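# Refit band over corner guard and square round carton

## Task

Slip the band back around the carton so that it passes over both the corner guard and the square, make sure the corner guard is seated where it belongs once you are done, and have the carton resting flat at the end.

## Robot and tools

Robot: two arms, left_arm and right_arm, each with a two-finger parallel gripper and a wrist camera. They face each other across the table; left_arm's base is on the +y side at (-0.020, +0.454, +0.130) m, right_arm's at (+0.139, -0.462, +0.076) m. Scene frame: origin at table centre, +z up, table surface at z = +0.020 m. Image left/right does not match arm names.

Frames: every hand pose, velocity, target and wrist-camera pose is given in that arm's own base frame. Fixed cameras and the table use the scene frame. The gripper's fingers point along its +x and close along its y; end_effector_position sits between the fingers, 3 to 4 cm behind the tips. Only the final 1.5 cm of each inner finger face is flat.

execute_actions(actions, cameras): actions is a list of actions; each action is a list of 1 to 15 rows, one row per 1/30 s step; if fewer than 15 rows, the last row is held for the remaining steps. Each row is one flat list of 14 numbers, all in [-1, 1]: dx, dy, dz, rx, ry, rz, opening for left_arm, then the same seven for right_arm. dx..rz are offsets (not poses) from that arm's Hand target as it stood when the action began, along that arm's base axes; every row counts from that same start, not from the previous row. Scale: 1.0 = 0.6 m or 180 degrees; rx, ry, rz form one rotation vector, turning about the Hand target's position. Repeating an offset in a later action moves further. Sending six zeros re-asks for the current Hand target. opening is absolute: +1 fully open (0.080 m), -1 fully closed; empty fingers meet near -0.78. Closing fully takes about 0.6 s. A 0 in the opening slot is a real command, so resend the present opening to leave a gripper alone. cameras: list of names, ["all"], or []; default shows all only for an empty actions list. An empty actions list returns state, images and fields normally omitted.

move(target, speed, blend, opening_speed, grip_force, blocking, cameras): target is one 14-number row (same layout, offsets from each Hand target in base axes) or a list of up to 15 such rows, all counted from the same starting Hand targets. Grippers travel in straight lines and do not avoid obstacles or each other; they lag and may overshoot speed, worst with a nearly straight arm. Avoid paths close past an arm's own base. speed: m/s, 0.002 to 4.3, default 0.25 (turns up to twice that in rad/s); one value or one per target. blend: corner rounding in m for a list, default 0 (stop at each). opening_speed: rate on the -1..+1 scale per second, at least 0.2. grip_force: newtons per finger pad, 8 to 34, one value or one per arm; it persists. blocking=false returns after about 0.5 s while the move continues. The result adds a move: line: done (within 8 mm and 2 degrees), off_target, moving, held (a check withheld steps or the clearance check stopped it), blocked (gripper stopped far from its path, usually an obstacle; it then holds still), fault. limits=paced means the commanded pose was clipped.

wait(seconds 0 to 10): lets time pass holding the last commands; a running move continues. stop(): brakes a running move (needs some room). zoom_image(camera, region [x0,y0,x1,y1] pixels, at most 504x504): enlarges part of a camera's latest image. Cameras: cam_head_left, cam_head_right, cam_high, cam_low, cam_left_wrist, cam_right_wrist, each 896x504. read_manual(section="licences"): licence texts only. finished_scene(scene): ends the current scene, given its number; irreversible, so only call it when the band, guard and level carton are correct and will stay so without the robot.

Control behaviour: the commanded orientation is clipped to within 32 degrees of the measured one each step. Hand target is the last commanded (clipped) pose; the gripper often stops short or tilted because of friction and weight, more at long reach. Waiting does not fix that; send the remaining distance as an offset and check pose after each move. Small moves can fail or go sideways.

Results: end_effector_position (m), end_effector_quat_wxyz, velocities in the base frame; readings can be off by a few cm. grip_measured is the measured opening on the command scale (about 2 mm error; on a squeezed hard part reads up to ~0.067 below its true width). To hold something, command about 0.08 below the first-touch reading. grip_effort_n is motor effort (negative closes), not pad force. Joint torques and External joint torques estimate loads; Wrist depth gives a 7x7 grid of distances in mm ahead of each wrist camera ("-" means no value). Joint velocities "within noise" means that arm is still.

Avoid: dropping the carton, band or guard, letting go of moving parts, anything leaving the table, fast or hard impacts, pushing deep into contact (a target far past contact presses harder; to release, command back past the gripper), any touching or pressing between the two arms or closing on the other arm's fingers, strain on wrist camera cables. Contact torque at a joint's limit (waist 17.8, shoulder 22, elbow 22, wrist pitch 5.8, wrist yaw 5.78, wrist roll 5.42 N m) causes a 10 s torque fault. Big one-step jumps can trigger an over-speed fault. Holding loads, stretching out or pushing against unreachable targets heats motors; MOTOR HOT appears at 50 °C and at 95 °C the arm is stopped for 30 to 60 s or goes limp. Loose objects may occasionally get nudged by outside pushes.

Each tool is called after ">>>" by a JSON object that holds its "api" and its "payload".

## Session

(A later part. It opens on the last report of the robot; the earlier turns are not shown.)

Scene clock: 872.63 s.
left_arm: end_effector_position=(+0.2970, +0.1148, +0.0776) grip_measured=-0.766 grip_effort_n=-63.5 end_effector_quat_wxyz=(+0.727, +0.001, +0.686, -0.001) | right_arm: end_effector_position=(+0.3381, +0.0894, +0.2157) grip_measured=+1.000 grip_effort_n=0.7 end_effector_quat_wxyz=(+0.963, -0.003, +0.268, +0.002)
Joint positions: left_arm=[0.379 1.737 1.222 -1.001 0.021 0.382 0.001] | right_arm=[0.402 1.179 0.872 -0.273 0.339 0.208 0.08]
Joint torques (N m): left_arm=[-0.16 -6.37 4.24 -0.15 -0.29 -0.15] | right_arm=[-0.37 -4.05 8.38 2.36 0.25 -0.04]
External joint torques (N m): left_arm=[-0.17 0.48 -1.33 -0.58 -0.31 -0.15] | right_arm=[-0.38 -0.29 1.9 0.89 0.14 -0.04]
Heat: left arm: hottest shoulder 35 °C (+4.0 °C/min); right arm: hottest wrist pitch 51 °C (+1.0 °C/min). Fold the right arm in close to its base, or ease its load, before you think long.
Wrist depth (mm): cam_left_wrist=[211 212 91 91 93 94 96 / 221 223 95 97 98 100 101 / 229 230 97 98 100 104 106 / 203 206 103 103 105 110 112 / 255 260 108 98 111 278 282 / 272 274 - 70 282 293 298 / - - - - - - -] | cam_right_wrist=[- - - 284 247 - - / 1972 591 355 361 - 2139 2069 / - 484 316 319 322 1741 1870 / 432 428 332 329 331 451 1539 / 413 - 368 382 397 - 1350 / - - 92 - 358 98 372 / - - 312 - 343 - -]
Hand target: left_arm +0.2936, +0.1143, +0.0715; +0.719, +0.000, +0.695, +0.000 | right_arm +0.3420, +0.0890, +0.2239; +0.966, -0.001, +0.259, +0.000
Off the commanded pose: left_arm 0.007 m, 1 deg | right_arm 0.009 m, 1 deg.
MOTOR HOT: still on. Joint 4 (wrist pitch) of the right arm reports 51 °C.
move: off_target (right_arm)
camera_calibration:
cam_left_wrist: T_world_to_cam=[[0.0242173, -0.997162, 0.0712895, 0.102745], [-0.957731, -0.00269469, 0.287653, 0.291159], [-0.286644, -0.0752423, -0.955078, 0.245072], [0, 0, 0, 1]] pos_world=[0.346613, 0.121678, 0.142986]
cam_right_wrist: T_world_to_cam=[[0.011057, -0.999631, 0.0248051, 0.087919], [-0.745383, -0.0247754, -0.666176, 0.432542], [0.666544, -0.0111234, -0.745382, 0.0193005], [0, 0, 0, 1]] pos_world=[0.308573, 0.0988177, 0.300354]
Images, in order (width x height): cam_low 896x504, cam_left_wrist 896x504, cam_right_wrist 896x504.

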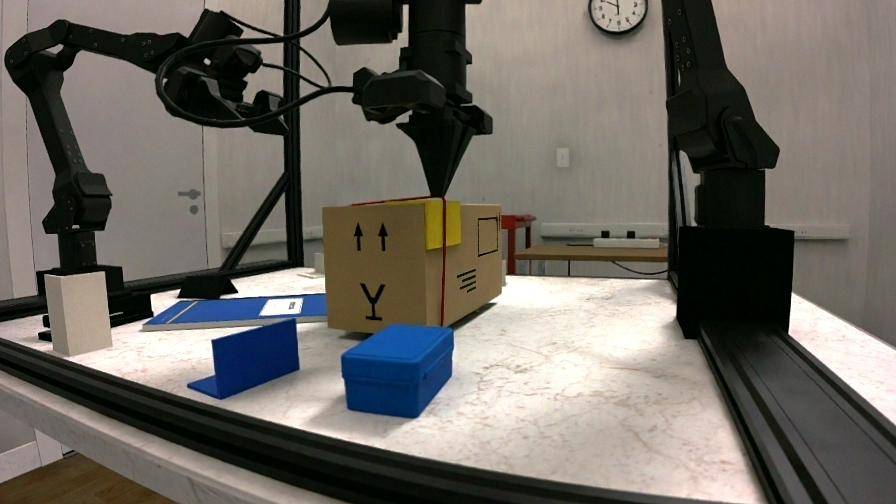

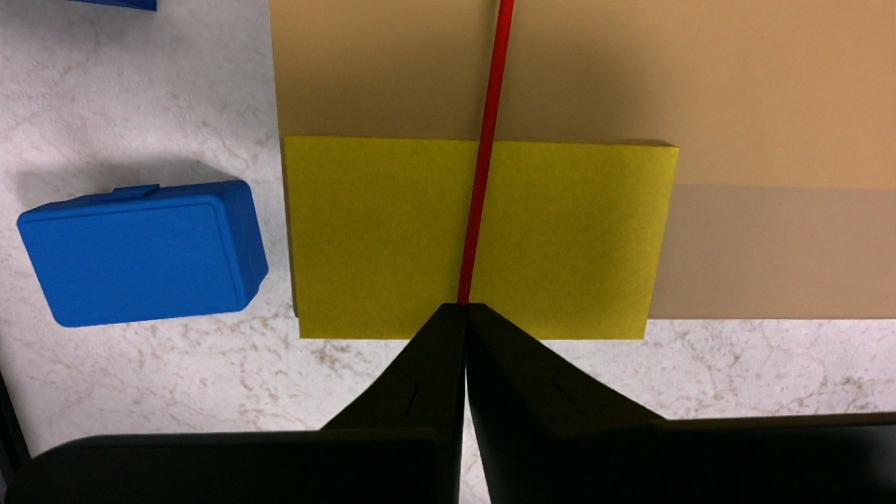

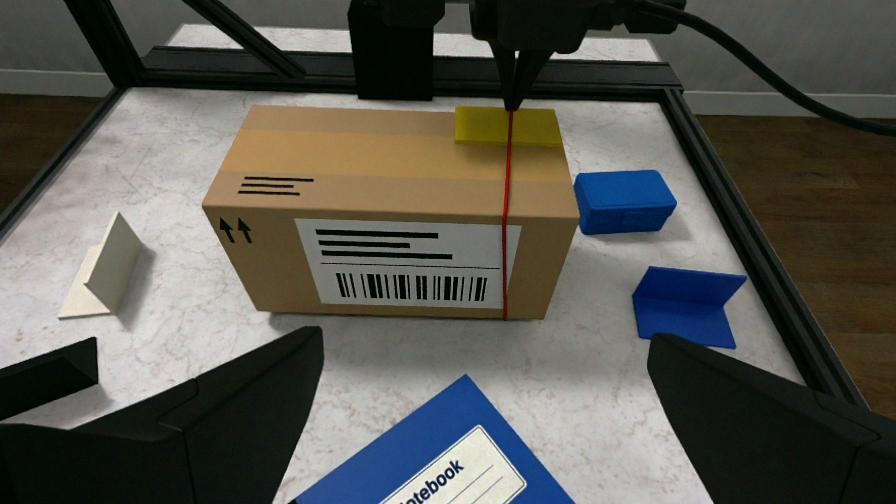

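>>> {"api": "move", "payload": {"target": [[0, 0, -0.0067, 0, 0, 0, -1.0, 0, 0, 0, 0, 0, 0, 1.0], [0, 0, -0.0067, 0, 0, 0, -0.45, 0, 0, 0, 0, 0, 0, 1.0]], "cameras": ["cam_left_wrist", "cam_low", "cam_right_wrist"], "speed": 0.04, "opening_speed": 0.4}}

>>> {"api": "zoom_image", "payload": {"camera": "cam_low", "region": [380, 150, 520, 340]}}

>>> {"api": "zoom_image", "payload": {"camera": "cam_right_wrist", "region": [360, 60, 600, 330]}}

Scene clock: 882.40 s.
left_arm: end_effector_position=(+0.2971, +0.1158, +0.0743) grip_measured=-0.453 grip_effort_n=15.6 end_effector_quat_wxyz=(+0.727, +0.004, +0.686, +0.001) | right_arm: end_effector_position=(+0.3381, +0.0894, +0.2157) grip_measured=+1.000 grip_effort_n=1.2 end_effector_quat_wxyz=(+0.963, -0.003, +0.268, +0.002)
Joint positions: left_arm=[0.378 1.74 1.212 -0.986 0.014 0.382 0.015] | right_arm=[0.402 1.179 0.872 -0.273 0.339 0.208 0.08]
Joint torques (N m): left_arm=[-0.17 -6.11 4.11 -0.12 -0.09 -0.13] | right_arm=[-0.38 -4.06 8.34 2.36 0.24 -0.05]
External joint torques (N m): left_arm=[-0.18 0.7 -1.44 -0.56 -0.1 -0.13] | right_arm=[-0.38 -0.37 1.95 0.91 0.13 -0.05]
Heat: left arm: hottest elbow 35 °C (-2.0 °C/min); right arm: hottest wrist pitch 51 °C (+1.0 °C/min). Fold the right arm in close to its base, or ease its load, before you think long.
Wrist depth (mm): cam_left_wrist=[208 210 88 89 91 90 92 / 219 222 92 95 95 97 97 / 228 228 95 95 97 100 102 / 202 204 101 100 102 105 108 / 252 259 105 99 106 113 114 / 271 271 - 92 74 286 288 / - - - 300 - - -] | cam_right_wrist=[- - - 295 247 1843 1843 / 2036 - 361 367 617 2003 1870 / - 314 316 321 329 - 1803 / 448 334 332 331 329 - 1598 / 400 - 372 385 393 403 1372 / - - 91 - - 98 373 / - - - - 333 - -]
Hand target: left_arm +0.2936, +0.1143, +0.0675; +0.719, +0.001, +0.695, +0.000 | right_arm +0.3420, +0.0890, +0.2239; +0.966, -0.001, +0.259, +0.000
Off the commanded pose: left_arm 0.008 m, 1 deg | right_arm 0.009 m, 1 deg.
MOTOR HOT: still on. Joint 4 (wrist pitch) of the right arm reports 51 °C.
move: off_target (right_arm); target 2's new opening was sent with left_arm's hand 0.009 m and 2 deg from that target
camera_calibration:
cam_left_wrist: T_world_to_cam=[[0.0242412, -0.997658, 0.0639619, 0.104525], [-0.957702, -0.00482401, 0.287721, 0.292324], [-0.286738, -0.0682312, -0.955576, 0.241291], [0, 0, 0, 1]] pos_world=[0.346613, 0.122154, 0.139779]
cam_right_wrist: T_world_to_cam=[[0.011057, -0.999631, 0.0248051, 0.087919], [-0.745383, -0.0247754, -0.666176, 0.432542], [0.666544, -0.0111234, -0.745382, 0.0193005], [0, 0, 0, 1]] pos_world=[0.308573, 0.0988177, 0.300354]
Images, in order (width x height): cam_low 896x504, cam_left_wrist 896x504, cam_right_wrist 896x504.

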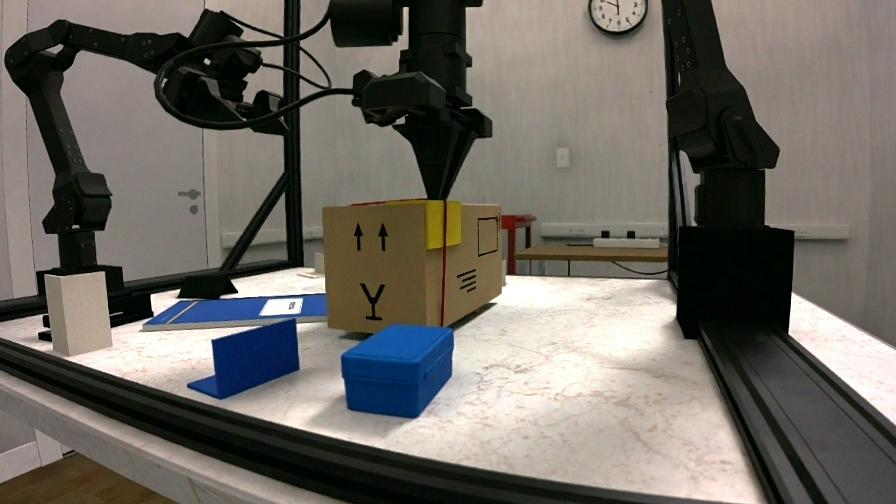

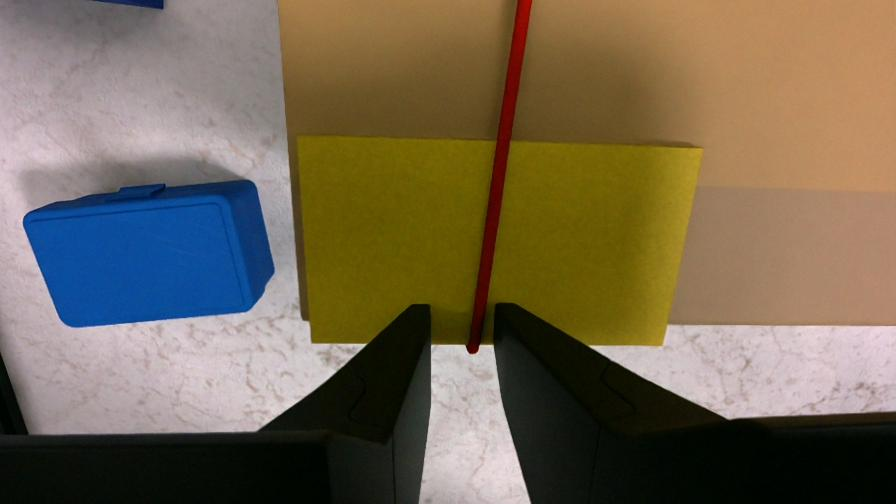

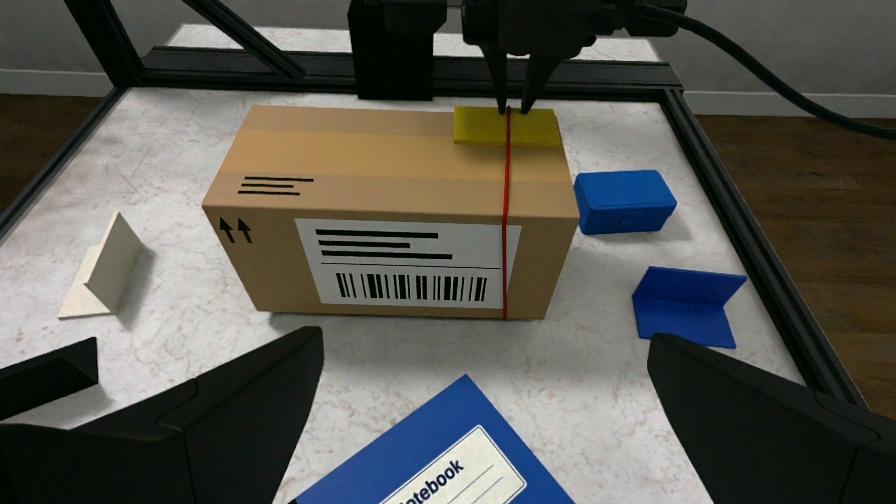

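Scaled by 2.653 from the camera's 896x504 image, which has a finer 1280x720 frame.

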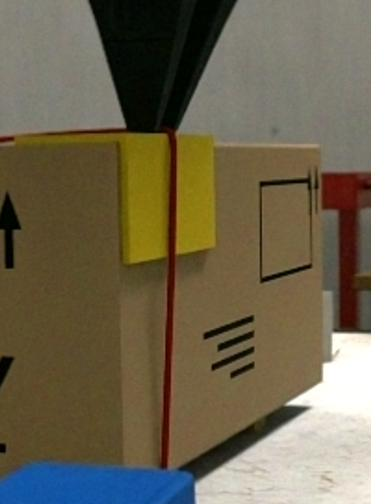

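Scaled by 1.867 from the camera's 896x504 image, which has a finer 1280x720 frame.

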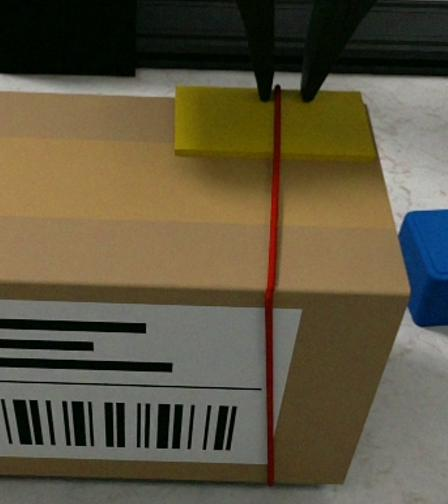

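>>> {"api": "move", "payload": {"target": [-0.03, 0, 0.1, 0, 0, 0, -0.45, 0, 0, 0, 0, 0, 0, 1.0], "cameras": ["cam_left_wrist", "cam_low", "cam_right_wrist", "cam_high"], "speed": 0.1}}

>>> {"api": "zoom_image", "payload": {"camera": "cam_low", "region": [400, 180, 490, 260]}}

>>> {"api": "zoom_image", "payload": {"camera": "cam_right_wrist", "region": [440, 70, 600, 230]}}

>>> {"api": "zoom_image", "payload": {"camera": "cam_left_wrist", "region": [240, 100, 740, 400]}}

Scene clock: 899.13 s.
left_arm: end_effector_position=(+0.2740, +0.1120, +0.1215) grip_measured=-0.453 grip_effort_n=15.1 end_effector_quat_wxyz=(+0.713, -0.004, +0.701, -0.003) | right_arm: end_effector_position=(+0.3381, +0.0894, +0.2157) grip_measured=+1.000 grip_effort_n=1.2 end_effector_quat_wxyz=(+0.963, -0.003, +0.268, +0.002)
Joint positions: left_arm=[0.395 1.657 1.31 -1.213 0.014 0.394 0.015] | right_arm=[0.402 1.179 0.872 -0.273 0.339 0.208 0.08]
Joint torques (N m): left_arm=[0.3 -8.64 6.75 -0.28 -0.04 0.19] | right_arm=[-0.4 -4.07 8.35 2.36 0.25 -0.05]
External joint torques (N m): left_arm=[0.33 -2.35 1.09 -0.65 -0.06 0.19] | right_arm=[-0.41 -0.42 1.99 0.92 0.14 -0.05]
Heat: left arm: hottest elbow 34 °C (-3.0 °C/min); right arm: hottest wrist pitch 51 °C (+0.0 °C/min). Fold the right arm in close to its base, or ease its load, before you think long.
Wrist depth (mm): cam_left_wrist=[246 248 128 129 131 134 136 / 255 256 134 134 139 143 144 / 237 237 266 142 148 151 154 / 290 294 299 304 311 314 320 / 307 312 313 313 322 336 340 / 321 329 - 92 74 - 366 / - - - - - - -] | cam_right_wrist=[- - 646 562 - - - / 1942 582 361 371 666 2121 2176 / 528 316 317 322 - 1650 1884 / - - 331 330 324 452 1558 / 387 400 390 393 - - 1395 / - - 99 361 374 98 377 / - - - - 340 - -]
Hand target: left_arm +0.2756, +0.1143, +0.1275; +0.719, +0.001, +0.695, +0.000 | right_arm +0.3420, +0.0890, +0.2239; +0.966, -0.001, +0.259, +0.000
Off the commanded pose: left_arm 0.007 m, 1 deg | right_arm 0.009 m, 1 deg.
MOTOR HOT: still on. Joint 4 (wrist pitch) of the right arm reports 51 °C.
move: off_target (right_arm)
camera_calibration:
cam_left_wrist: T_world_to_cam=[[0.0322538, -0.996311, 0.0795275, 0.0940565], [-0.944622, -0.00438827, 0.328132, 0.248089], [-0.326573, -0.0857069, -0.941278, 0.2907], [0, 0, 0, 1]] pos_world=[0.326252, 0.119713, 0.184744]
cam_right_wrist: T_world_to_cam=[[0.011057, -0.999631, 0.0248051, 0.087919], [-0.745383, -0.0247754, -0.666176, 0.432542], [0.666544, -0.0111234, -0.745382, 0.0193005], [0, 0, 0, 1]] pos_world=[0.308573, 0.0988177, 0.300354]
Images, in order (width x height): cam_high 896x504, cam_low 896x504, cam_left_wrist 896x504, cam_right_wrist 896x504.

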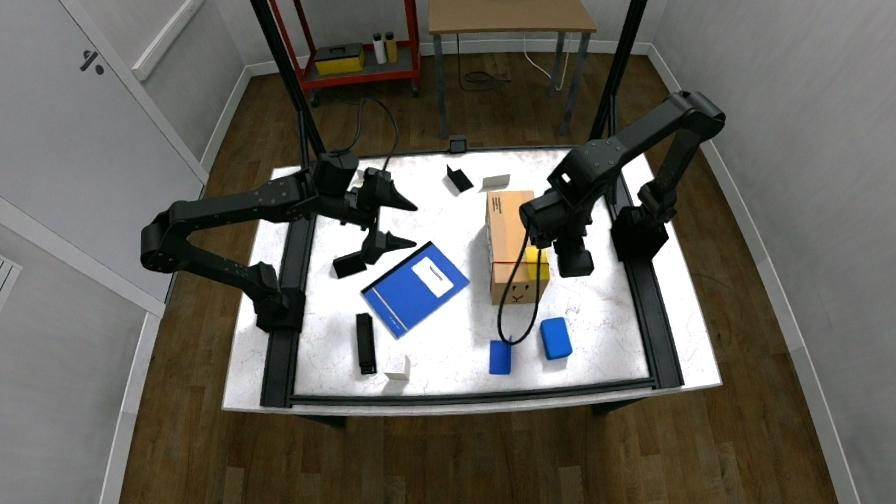

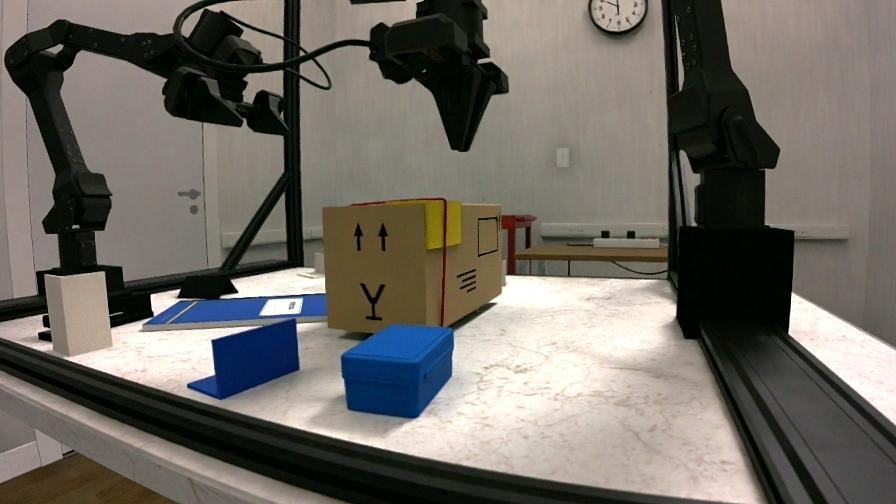

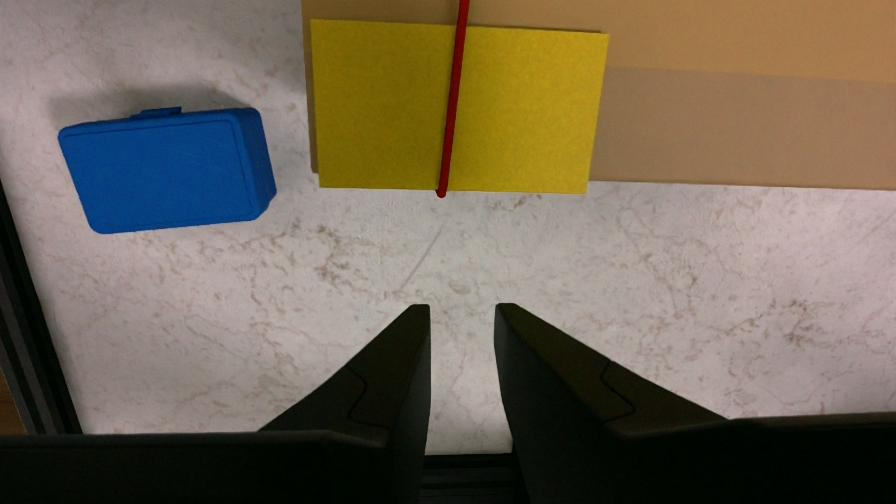

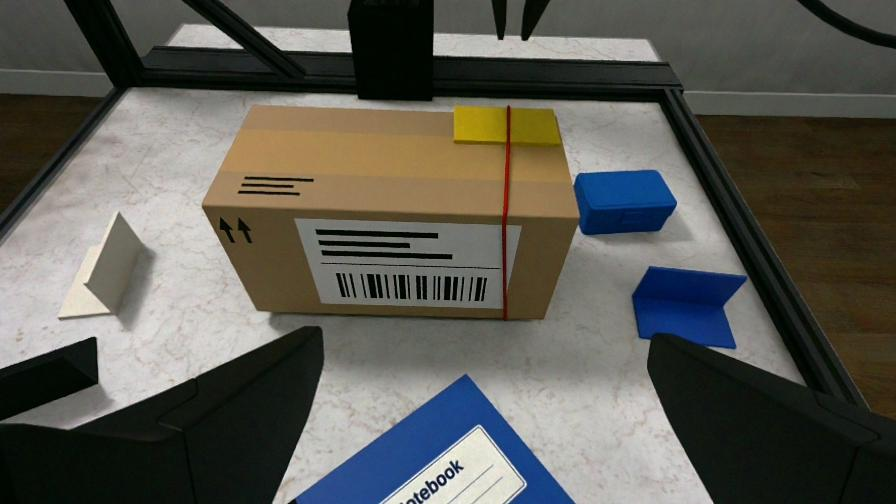

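Scaled by 5.600 from the camera's 896x504 image, which has a finer 1280x720 frame.

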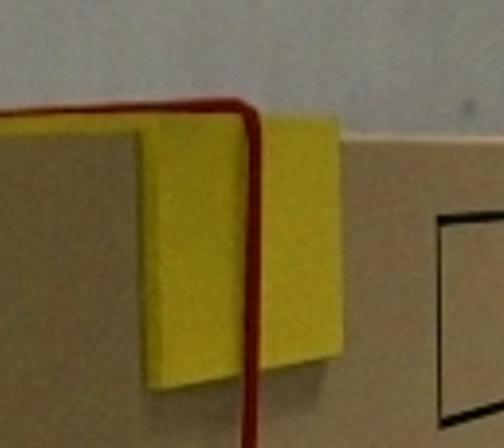

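Scaled by 3.150 from the camera's 896x504 image, which has a finer 1280x720 frame.

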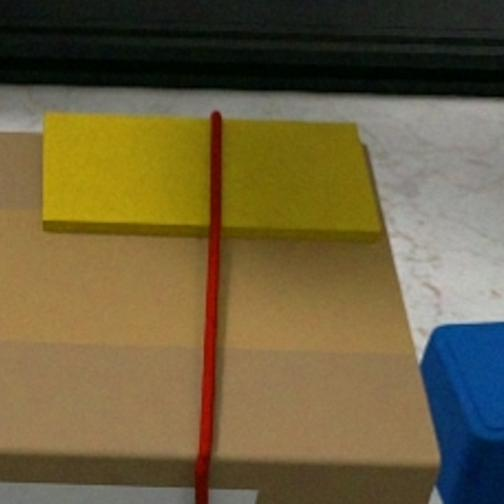

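Scaled by 1.008 from the camera's 896x504 image, which has a finer 1280x720 frame.

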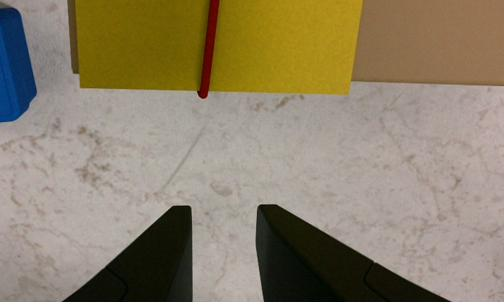

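>>> {"api": "move", "payload": {"target": [-0.0927, -0.0572, 0.1875, 0, -0.211, 0, -0.45, 0.2218, -0.0507, -0.1075, 0, 0.0833, 0, -0.28], "cameras": ["cam_left_wrist", "cam_low", "cam_right_wrist", "cam_head_right"], "speed": 0.15}}

Scene clock: 972.30 s.
left_arm: end_effector_position=(+0.2211, +0.0806, +0.2415) grip_measured=-0.453 grip_effort_n=15.1 end_effector_quat_wxyz=(+0.905, +0.000, +0.424, +0.002) | right_arm: end_effector_position=(+0.4706, +0.0588, +0.1547) grip_measured=-0.278 grip_effort_n=-13.7 end_effector_quat_wxyz=(+0.922, -0.002, +0.388, -0.001)
Joint positions: left_arm=[0.57 0.982 1.105 -1.08 0.349 0.454 0.015] | right_arm=[0.161 1.785 1.344 -0.363 0.115 0.113 0.023]
Joint torques (N m): left_arm=[0.34 -3.57 4.89 0.84 0.4 0.2] | right_arm=[-0.31 -8.54 7.97 1.8 -0.12 -0.05]
External joint torques (N m): left_arm=[0.37 -1.62 -1.26 -0.38 0.2 0.2] | right_arm=[-0.2 -0.83 1.76 0.48 -0.19 -0.05]
Motor temperatures (°C): left_arm=[21 36 41 30 27 27] | right_arm=[23 29 50 51 25 27]
Heat: left arm: hottest elbow 41 °C (+4.0 °C/min); right arm: hottest wrist pitch 51 °C (+0.0 °C/min). Fold the right arm in close to its base, or ease its load, before you think long.
Wrist depth (mm): cam_left_wrist=[1360 497 481 498 517 525 549 / 1300 - 462 476 494 506 511 / 1233 441 313 311 314 468 485 / 427 424 433 294 300 310 449 / 403 372 377 99 294 430 452 / 384 385 - 92 74 423 - / - - - - - - -] | cam_right_wrist=[205 201 204 193 - 398 1650 / 190 192 194 192 200 372 1503 / 176 177 179 178 185 313 1315 / 165 164 165 167 170 330 319 / 208 207 203 183 165 293 290 / 271 276 - 274 92 286 281 / - - - - - - -]
Hand target: left_arm +0.2200, +0.0800, +0.2400; +0.906, +0.000, +0.423, +0.000 | right_arm +0.4751, +0.0586, +0.1596; +0.924, -0.001, +0.382, +0.000
Off the commanded pose: left_arm 0.002 m, 0 deg | right_arm 0.007 m, 1 deg.
MOTOR HOT: still on. Joint 4 (wrist pitch) of the right arm reports 51 °C.
move: done
camera_calibration:
cam_left_wrist: T_world_to_cam=[[-0.0159256, -0.997175, 0.0734048, 0.0671176], [-0.941401, -0.00978352, -0.337148, 0.319028], [0.336914, -0.0744726, -0.938586, 0.235346], [0, 0, 0, 1]] pos_world=[0.22211, 0.0875761, 0.323525]
cam_right_wrist: T_world_to_cam=[[0.0090202, -0.999725, 0.0216249, 0.0587474], [-0.889037, -0.0179172, -0.457484, 0.524864], [0.457746, -0.0150987, -0.888955, 0.00591066], [0, 0, 0, 1]] pos_world=[0.463389, 0.0682246, 0.244101]
Images, in order (width x height): cam_head_right 896x504, cam_low 896x504, cam_left_wrist 896x504, cam_right_wrist 896x504.

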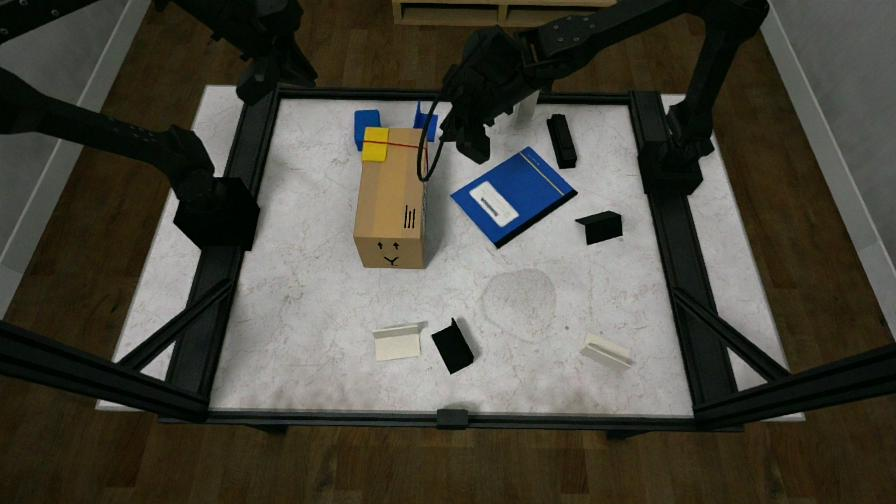

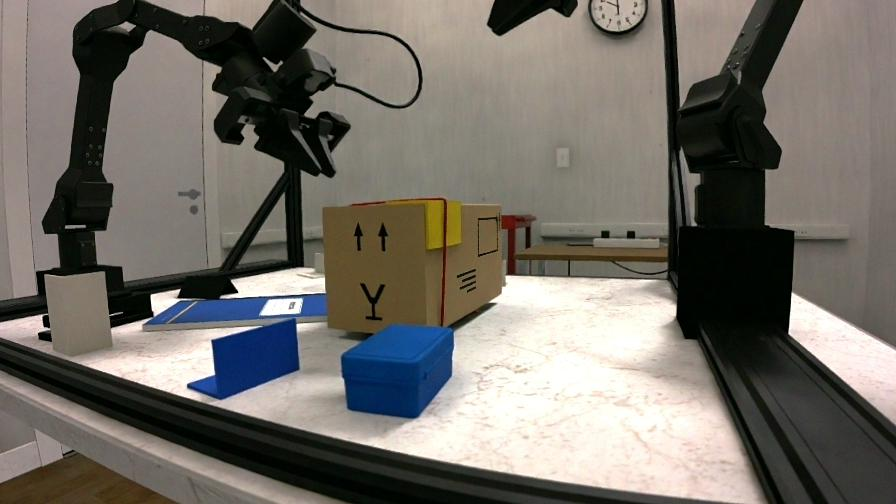

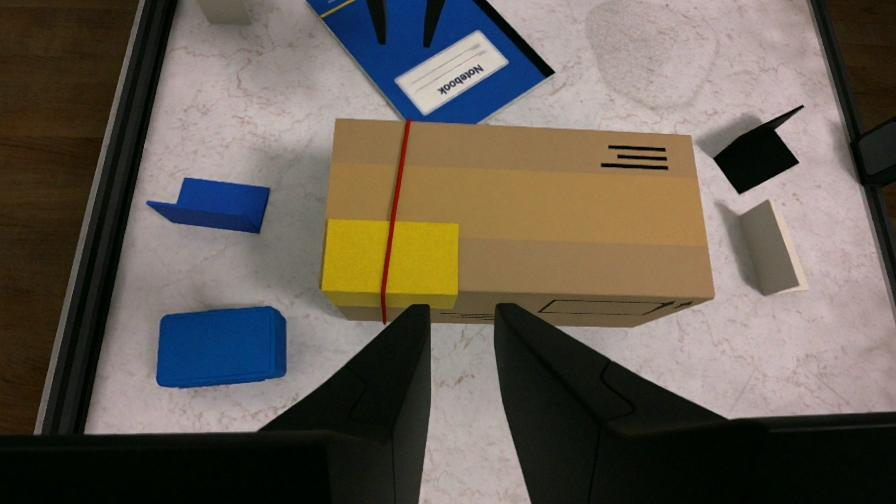

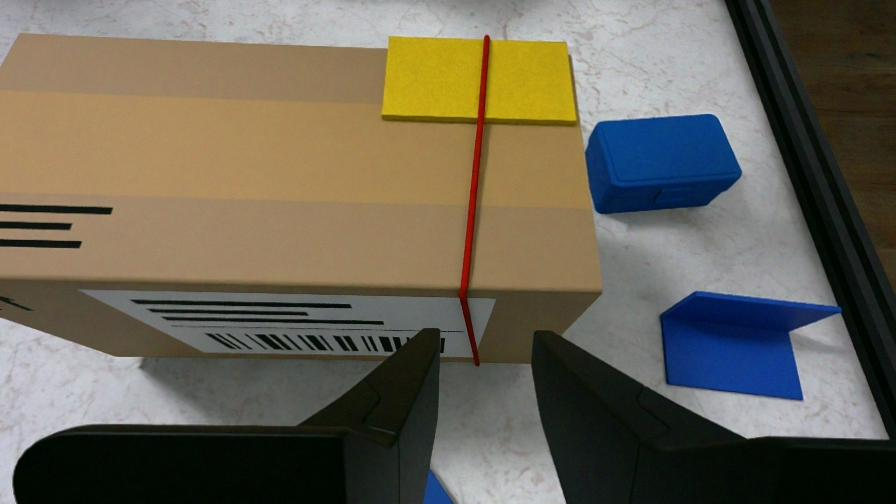

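>>> {"api": "move", "payload": {"target": [0, 0, 0, 0, 0, 0, -0.45, 0.0397, 0.0065, -0.046, 0, 0, 0, -0.28], "cameras": ["cam_left_wrist", "cam_right_wrist", "cam_high"], "speed": 0.08}}

>>> {"api": "zoom_image", "payload": {"camera": "cam_left_wrist", "region": [330, 60, 510, 160]}}

>>> {"api": "zoom_image", "payload": {"camera": "cam_right_wrist", "region": [400, 220, 580, 400]}}

Scene clock: 1046.00 s.
left_arm: end_effector_position=(+0.2211, +0.0806, +0.2415) grip_measured=-0.453 grip_effort_n=15.1 end_effector_quat_wxyz=(+0.905, +0.000, +0.424, +0.002) | right_arm: end_effector_position=(+0.4937, +0.0625, +0.1266) grip_measured=-0.278 grip_effort_n=-13.7 end_effector_quat_wxyz=(+0.921, -0.002, +0.390, -0.001)
Joint positions: left_arm=[0.57 0.982 1.105 -1.08 0.349 0.454 0.015] | right_arm=[0.161 1.898 1.378 -0.288 0.115 0.113 0.023]
Joint torques (N m): left_arm=[0.35 -3.62 4.94 0.82 0.39 0.19] | right_arm=[-0.28 -9.51 7.83 2.11 -0.08 -0.05]
External joint torques (N m): left_arm=[0.37 -1.64 -1.24 -0.41 0.19 0.18] | right_arm=[-0.28 -1.13 1.72 0.8 -0.13 -0.05]
Motor temperatures (°C): left_arm=[21 30 35 33 27 27] | right_arm=[23 36 50 47 24 27]
Heat: left arm: hottest elbow 35 °C (-3.0 °C/min); right arm: hottest elbow 50 °C (+0.0 °C/min). Fold the right arm in close to its base, or ease its load, before you think long.
Wrist depth (mm): cam_left_wrist=[1381 479 500 494 516 510 543 / 1300 474 473 479 493 504 514 / 1222 444 314 311 315 327 481 / 1168 420 287 294 301 307 424 / 404 375 374 99 297 422 428 / 378 360 - 92 74 418 421 / - - - - - - -] | cam_right_wrist=[166 167 166 168 172 380 1558 / 150 154 155 154 156 368 335 / 141 141 141 147 147 - 311 / 131 132 133 134 135 295 297 / 126 127 128 127 129 262 242 / 216 213 - - 92 254 256 / - - - - - - -]
Hand target: left_arm +0.2200, +0.0800, +0.2400; +0.906, +0.000, +0.423, +0.000 | right_arm +0.4989, +0.0625, +0.1319; +0.924, -0.001, +0.382, +0.000
Off the commanded pose: left_arm 0.002 m, 0 deg | right_arm 0.007 m, 1 deg.
MOTOR HOT: still on. Joint 3 (elbow) of the right arm reports 50 °C.
move: done
camera_calibration:
cam_left_wrist: T_world_to_cam=[[-0.0159256, -0.997175, 0.0734048, 0.0671176], [-0.941401, -0.00978352, -0.337148, 0.319028], [0.336914, -0.0744726, -0.938586, 0.235346], [0, 0, 0, 1]] pos_world=[0.22211, 0.0875761, 0.323525]
cam_right_wrist: T_world_to_cam=[[0.00911184, -0.999711, 0.0222588, 0.0627611], [-0.890913, -0.0182243, -0.453808, 0.533029], [0.454082, -0.0156956, -0.890822, -0.0274921], [0, 0, 0, 1]] pos_world=[0.486794, 0.0720256, 0.216005]
Images, in order (width x height): cam_high 896x504, cam_left_wrist 896x504, cam_right_wrist 896x504.

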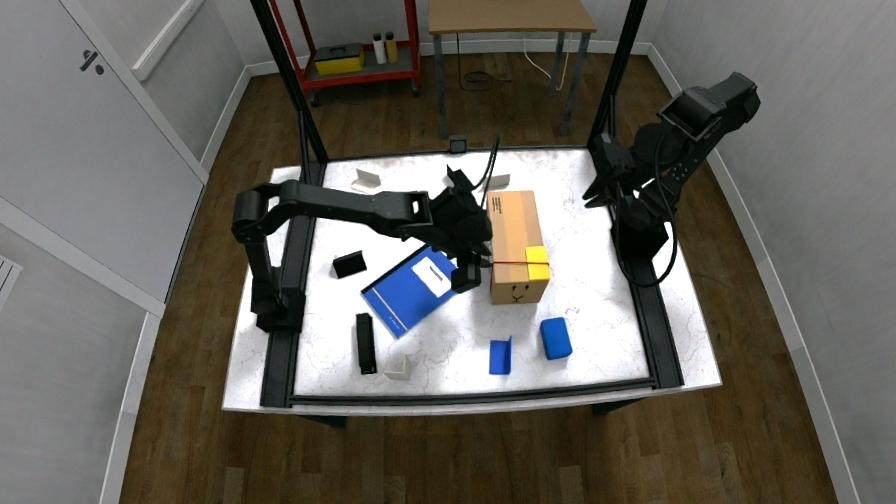

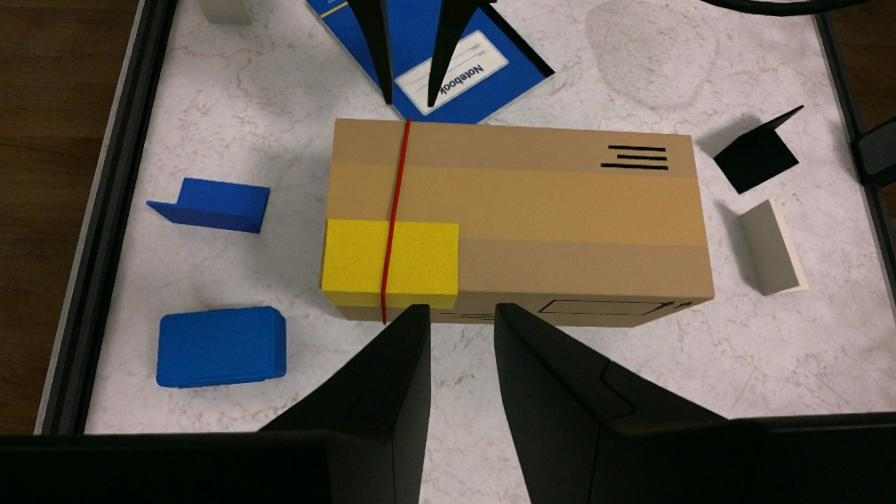

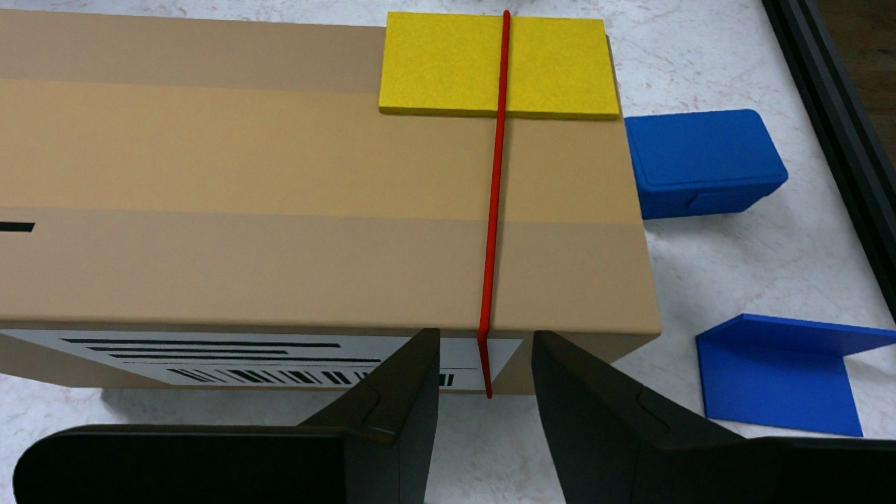

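Scaled by 2.800 from the camera's 896x504 image, which has a finer 1280x720 frame.

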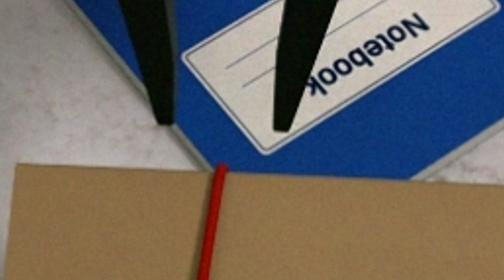

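Scaled by 2.800 from the camera's 896x504 image, which has a finer 1280x720 frame.

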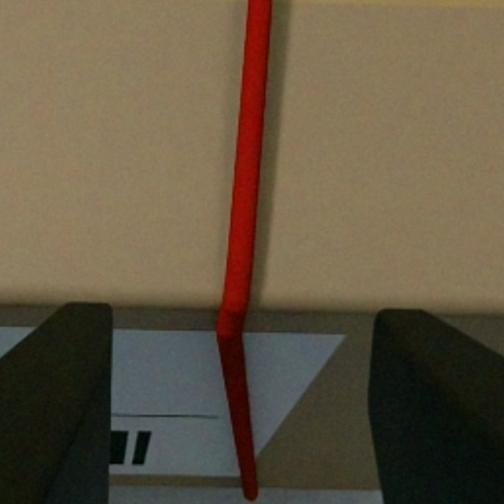

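>>> {"api": "move", "payload": {"target": [[0, 0, 0, 0, 0, 0, -0.45, 0.0117, 0, -0.0117, 0, 0, 0, -0.28], [0, 0, 0, 0, 0, 0, -0.45, 0.0117, 0, -0.0117, 0, 0, 0, -1.0]], "cameras": ["cam_left_wrist", "cam_right_wrist"], "speed": 0.04, "opening_speed": 0.5}}

>>> {"api": "zoom_image", "payload": {"camera": "cam_left_wrist", "region": [330, 60, 510, 160]}}

>>> {"api": "zoom_image", "payload": {"camera": "cam_right_wrist", "region": [400, 220, 580, 400]}}

Scene clock: 1070.50 s.
left_arm: end_effector_position=(+0.2211, +0.0806, +0.2415) grip_measured=-0.453 grip_effort_n=15.1 end_effector_quat_wxyz=(+0.905, +0.000, +0.424, +0.002) | right_arm: end_effector_position=(+0.5006, +0.0627, +0.1201) grip_measured=-0.775 grip_effort_n=-14.2 end_effector_quat_wxyz=(+0.921, -0.002, +0.390, -0.001)
Joint positions: left_arm=[0.57 0.982 1.105 -1.08 0.349 0.454 0.015] | right_arm=[0.159 1.93 1.394 -0.271 0.114 0.112 0]
Joint torques (N m): left_arm=[0.26 -3.58 4.9 0.83 0.39 0.2] | right_arm=[-0.29 -9.55 7.84 2.14 -0.09 -0.04]
External joint torques (N m): left_arm=[0.27 -1.6 -1.29 -0.39 0.19 0.19] | right_arm=[-0.29 -1.03 1.81 0.84 -0.15 -0.04]
Heat: left arm: hottest elbow 35 °C (-1.0 °C/min); right arm: hottest elbow 51 °C (+1.0 °C/min). Fold the right arm in close to its base, or ease its load, before you think long.
Wrist depth (mm): cam_left_wrist=[1388 500 508 490 517 525 529 / 1319 - 454 474 490 505 515 / 1216 411 444 310 315 328 481 / 1138 - 431 295 300 306 459 / 399 372 398 99 295 424 430 / 373 386 - 92 74 416 430 / - - - - - - -] | cam_right_wrist=[156 159 160 156 157 - 1512 / 144 146 147 145 148 - 326 / 133 134 134 137 139 263 296 / 124 125 128 127 128 286 - / 119 117 119 120 121 232 232 / 209 206 167 - 75 245 252 / - - - - - - -]
Hand target: left_arm +0.2200, +0.0800, +0.2400; +0.906, +0.000, +0.423, +0.000 | right_arm +0.5059, +0.0625, +0.1248; +0.924, -0.001, +0.382, +0.000
Off the commanded pose: left_arm 0.002 m, 0 deg | right_arm 0.007 m, 1 deg.
MOTOR HOT: still on. Joint 3 (elbow) of the right arm reports 51 °C.
move: done
camera_calibration:
cam_left_wrist: T_world_to_cam=[[-0.0159256, -0.997175, 0.0734048, 0.0671176], [-0.941401, -0.00978352, -0.337148, 0.319028], [0.336914, -0.0744726, -0.938586, 0.235346], [0, 0, 0, 1]] pos_world=[0.22211, 0.0875761, 0.323525]
cam_right_wrist: T_world_to_cam=[[0.00892017, -0.999714, 0.022174, 0.0631587], [-0.890672, -0.0180235, -0.454289, 0.536062], [0.454559, -0.0156975, -0.890578, -0.0367423], [0, 0, 0, 1]] pos_world=[0.493593, 0.0722256, 0.209405]
Images, in order (width x height): cam_left_wrist 896x504, cam_right_wrist 896x504.

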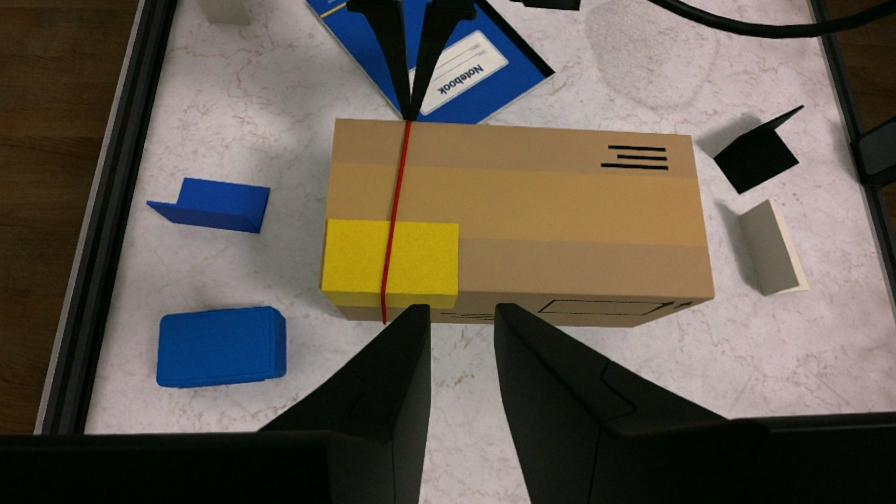

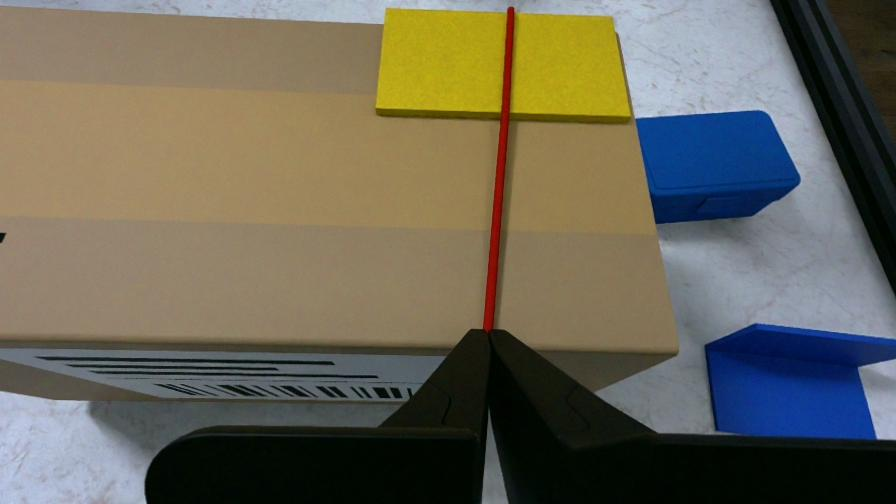

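Scaled by 2.800 from the camera's 896x504 image, which has a finer 1280x720 frame.

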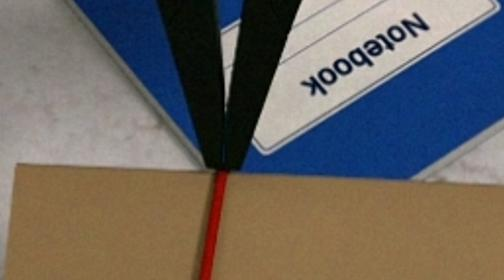

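Scaled by 2.800 from the camera's 896x504 image, which has a finer 1280x720 frame.

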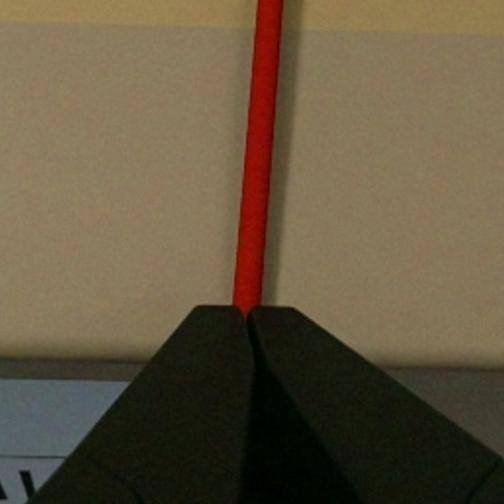

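>>> {"api": "move", "payload": {"target": [[0, 0, 0, 0, 0, 0, -0.45, -0.0108, 0, 0.0125, 0, 0, 0, -1.0], [0, 0, 0, 0, 0, 0, -0.45, -0.0108, -0.0208, 0.0125, 0, 0, 0, -1.0]], "cameras": ["cam_left_wrist", "cam_right_wrist"], "speed": 0.04}}

>>> {"api": "zoom_image", "payload": {"camera": "cam_left_wrist", "region": [320, 60, 520, 340]}}

>>> {"api": "zoom_image", "payload": {"camera": "cam_right_wrist", "region": [400, 220, 580, 400]}}

Scene clock: 1085.00 s.
left_arm: end_effector_position=(+0.2211, +0.0806, +0.2415) grip_measured=-0.453 grip_effort_n=15.1 end_effector_quat_wxyz=(+0.905, +0.000, +0.424, +0.002) | right_arm: end_effector_position=(+0.4997, +0.0502, +0.1215) grip_measured=-0.775 grip_effort_n=-13.3 end_effector_quat_wxyz=(+0.919, -0.002, +0.394, -0.002)
Joint positions: left_arm=[0.57 0.982 1.105 -1.08 0.349 0.454 0.015] | right_arm=[0.128 1.922 1.394 -0.286 0.093 0.091 0]
Joint torques (N m): left_arm=[0.31 -3.56 4.92 0.85 0.39 0.19] | right_arm=[-0.2 -13.29 5.49 2.14 -0.09 -0.06]
External joint torques (N m): left_arm=[0.32 -1.58 -1.29 -0.39 0.19 0.19] | right_arm=[-0.18 -4.74 -0.63 0.81 -0.14 -0.06]
Heat: left arm: hottest elbow 34 °C (-1.0 °C/min); right arm: hottest elbow 50 °C (+0.0 °C/min). Fold the right arm in close to its base, or ease its load, before you think long.
Wrist depth (mm): cam_left_wrist=[1381 485 496 495 - 519 552 / 1326 468 473 479 489 511 516 / 1222 444 446 310 316 325 485 / 425 431 430 301 300 309 424 / 402 368 418 99 297 431 438 / 383 363 - 92 74 416 423 / - - - - - - -] | cam_right_wrist=[156 159 160 158 156 - 1485 / 145 146 147 147 149 338 331 / 134 135 135 139 142 - 298 / 125 126 129 128 129 - 287 / 118 118 121 121 124 256 272 / 227 180 177 - 75 250 - / - - - - - - -]
Hand target: left_arm +0.2200, +0.0800, +0.2400; +0.906, +0.000, +0.423, +0.000 | right_arm +0.4995, +0.0500, +0.1324; +0.924, -0.001, +0.382, +0.000
Off the commanded pose: left_arm 0.002 m, 0 deg | right_arm 0.011 m, 1 deg.
MOTOR HOT: still on. Joint 3 (elbow) of the right arm reports 50 °C.
move: off_target (right_arm)
camera_calibration:
cam_left_wrist: T_world_to_cam=[[-0.0159256, -0.997175, 0.0734048, 0.0671176], [-0.941401, -0.00978352, -0.337148, 0.319028], [0.336914, -0.0744726, -0.938586, 0.235346], [0, 0, 0, 1]] pos_world=[0.22211, 0.0875761, 0.323525]
cam_right_wrist: T_world_to_cam=[[0.00768558, -0.999717, 0.0225157, 0.0511687], [-0.894561, -0.0169361, -0.446626, 0.536679], [0.446881, -0.0167091, -0.894438, -0.0308917], [0, 0, 0, 1]] pos_world=[0.493504, 0.0597273, 0.210912]
Images, in order (width x height): cam_left_wrist 896x504, cam_right_wrist 896x504.

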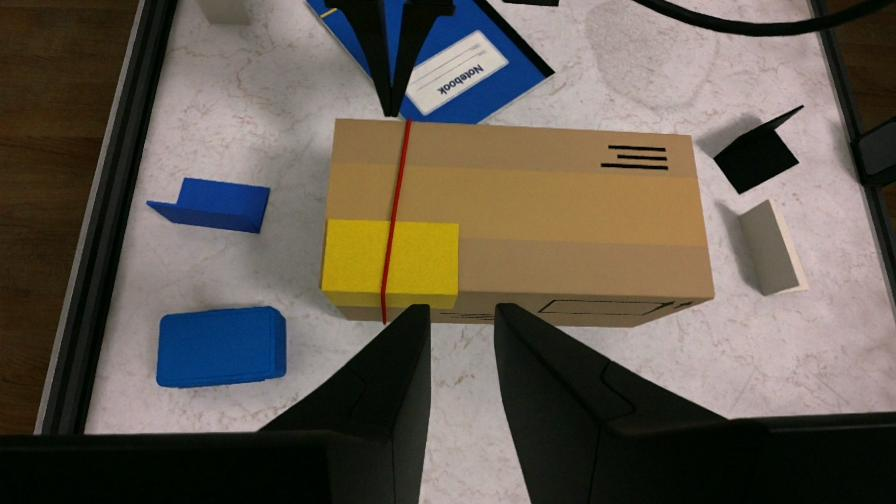

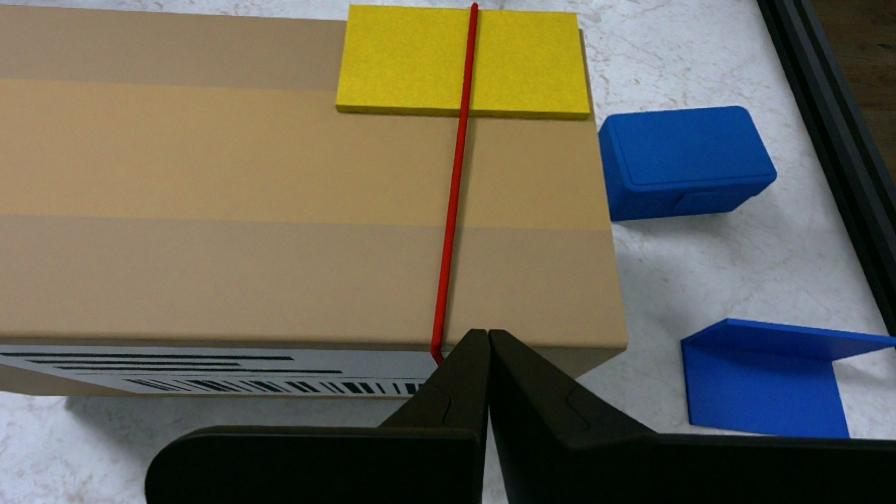

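Scaled by 1.800 from the camera's 896x504 image, which has a finer 1280x720 frame.

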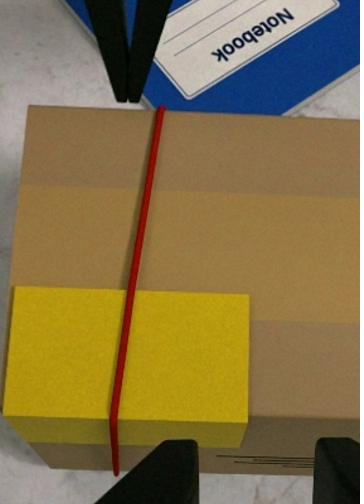

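Scaled by 2.800 from the camera's 896x504 image, which has a finer 1280x720 frame.

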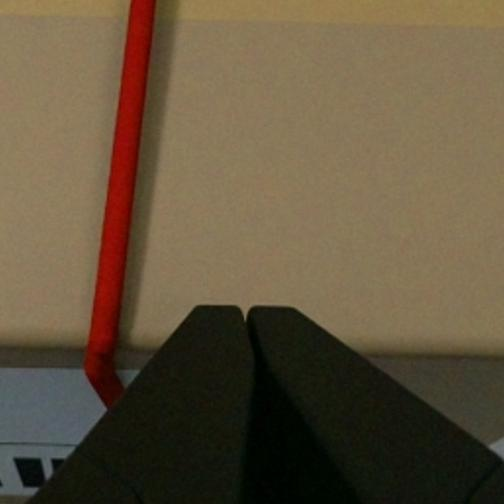

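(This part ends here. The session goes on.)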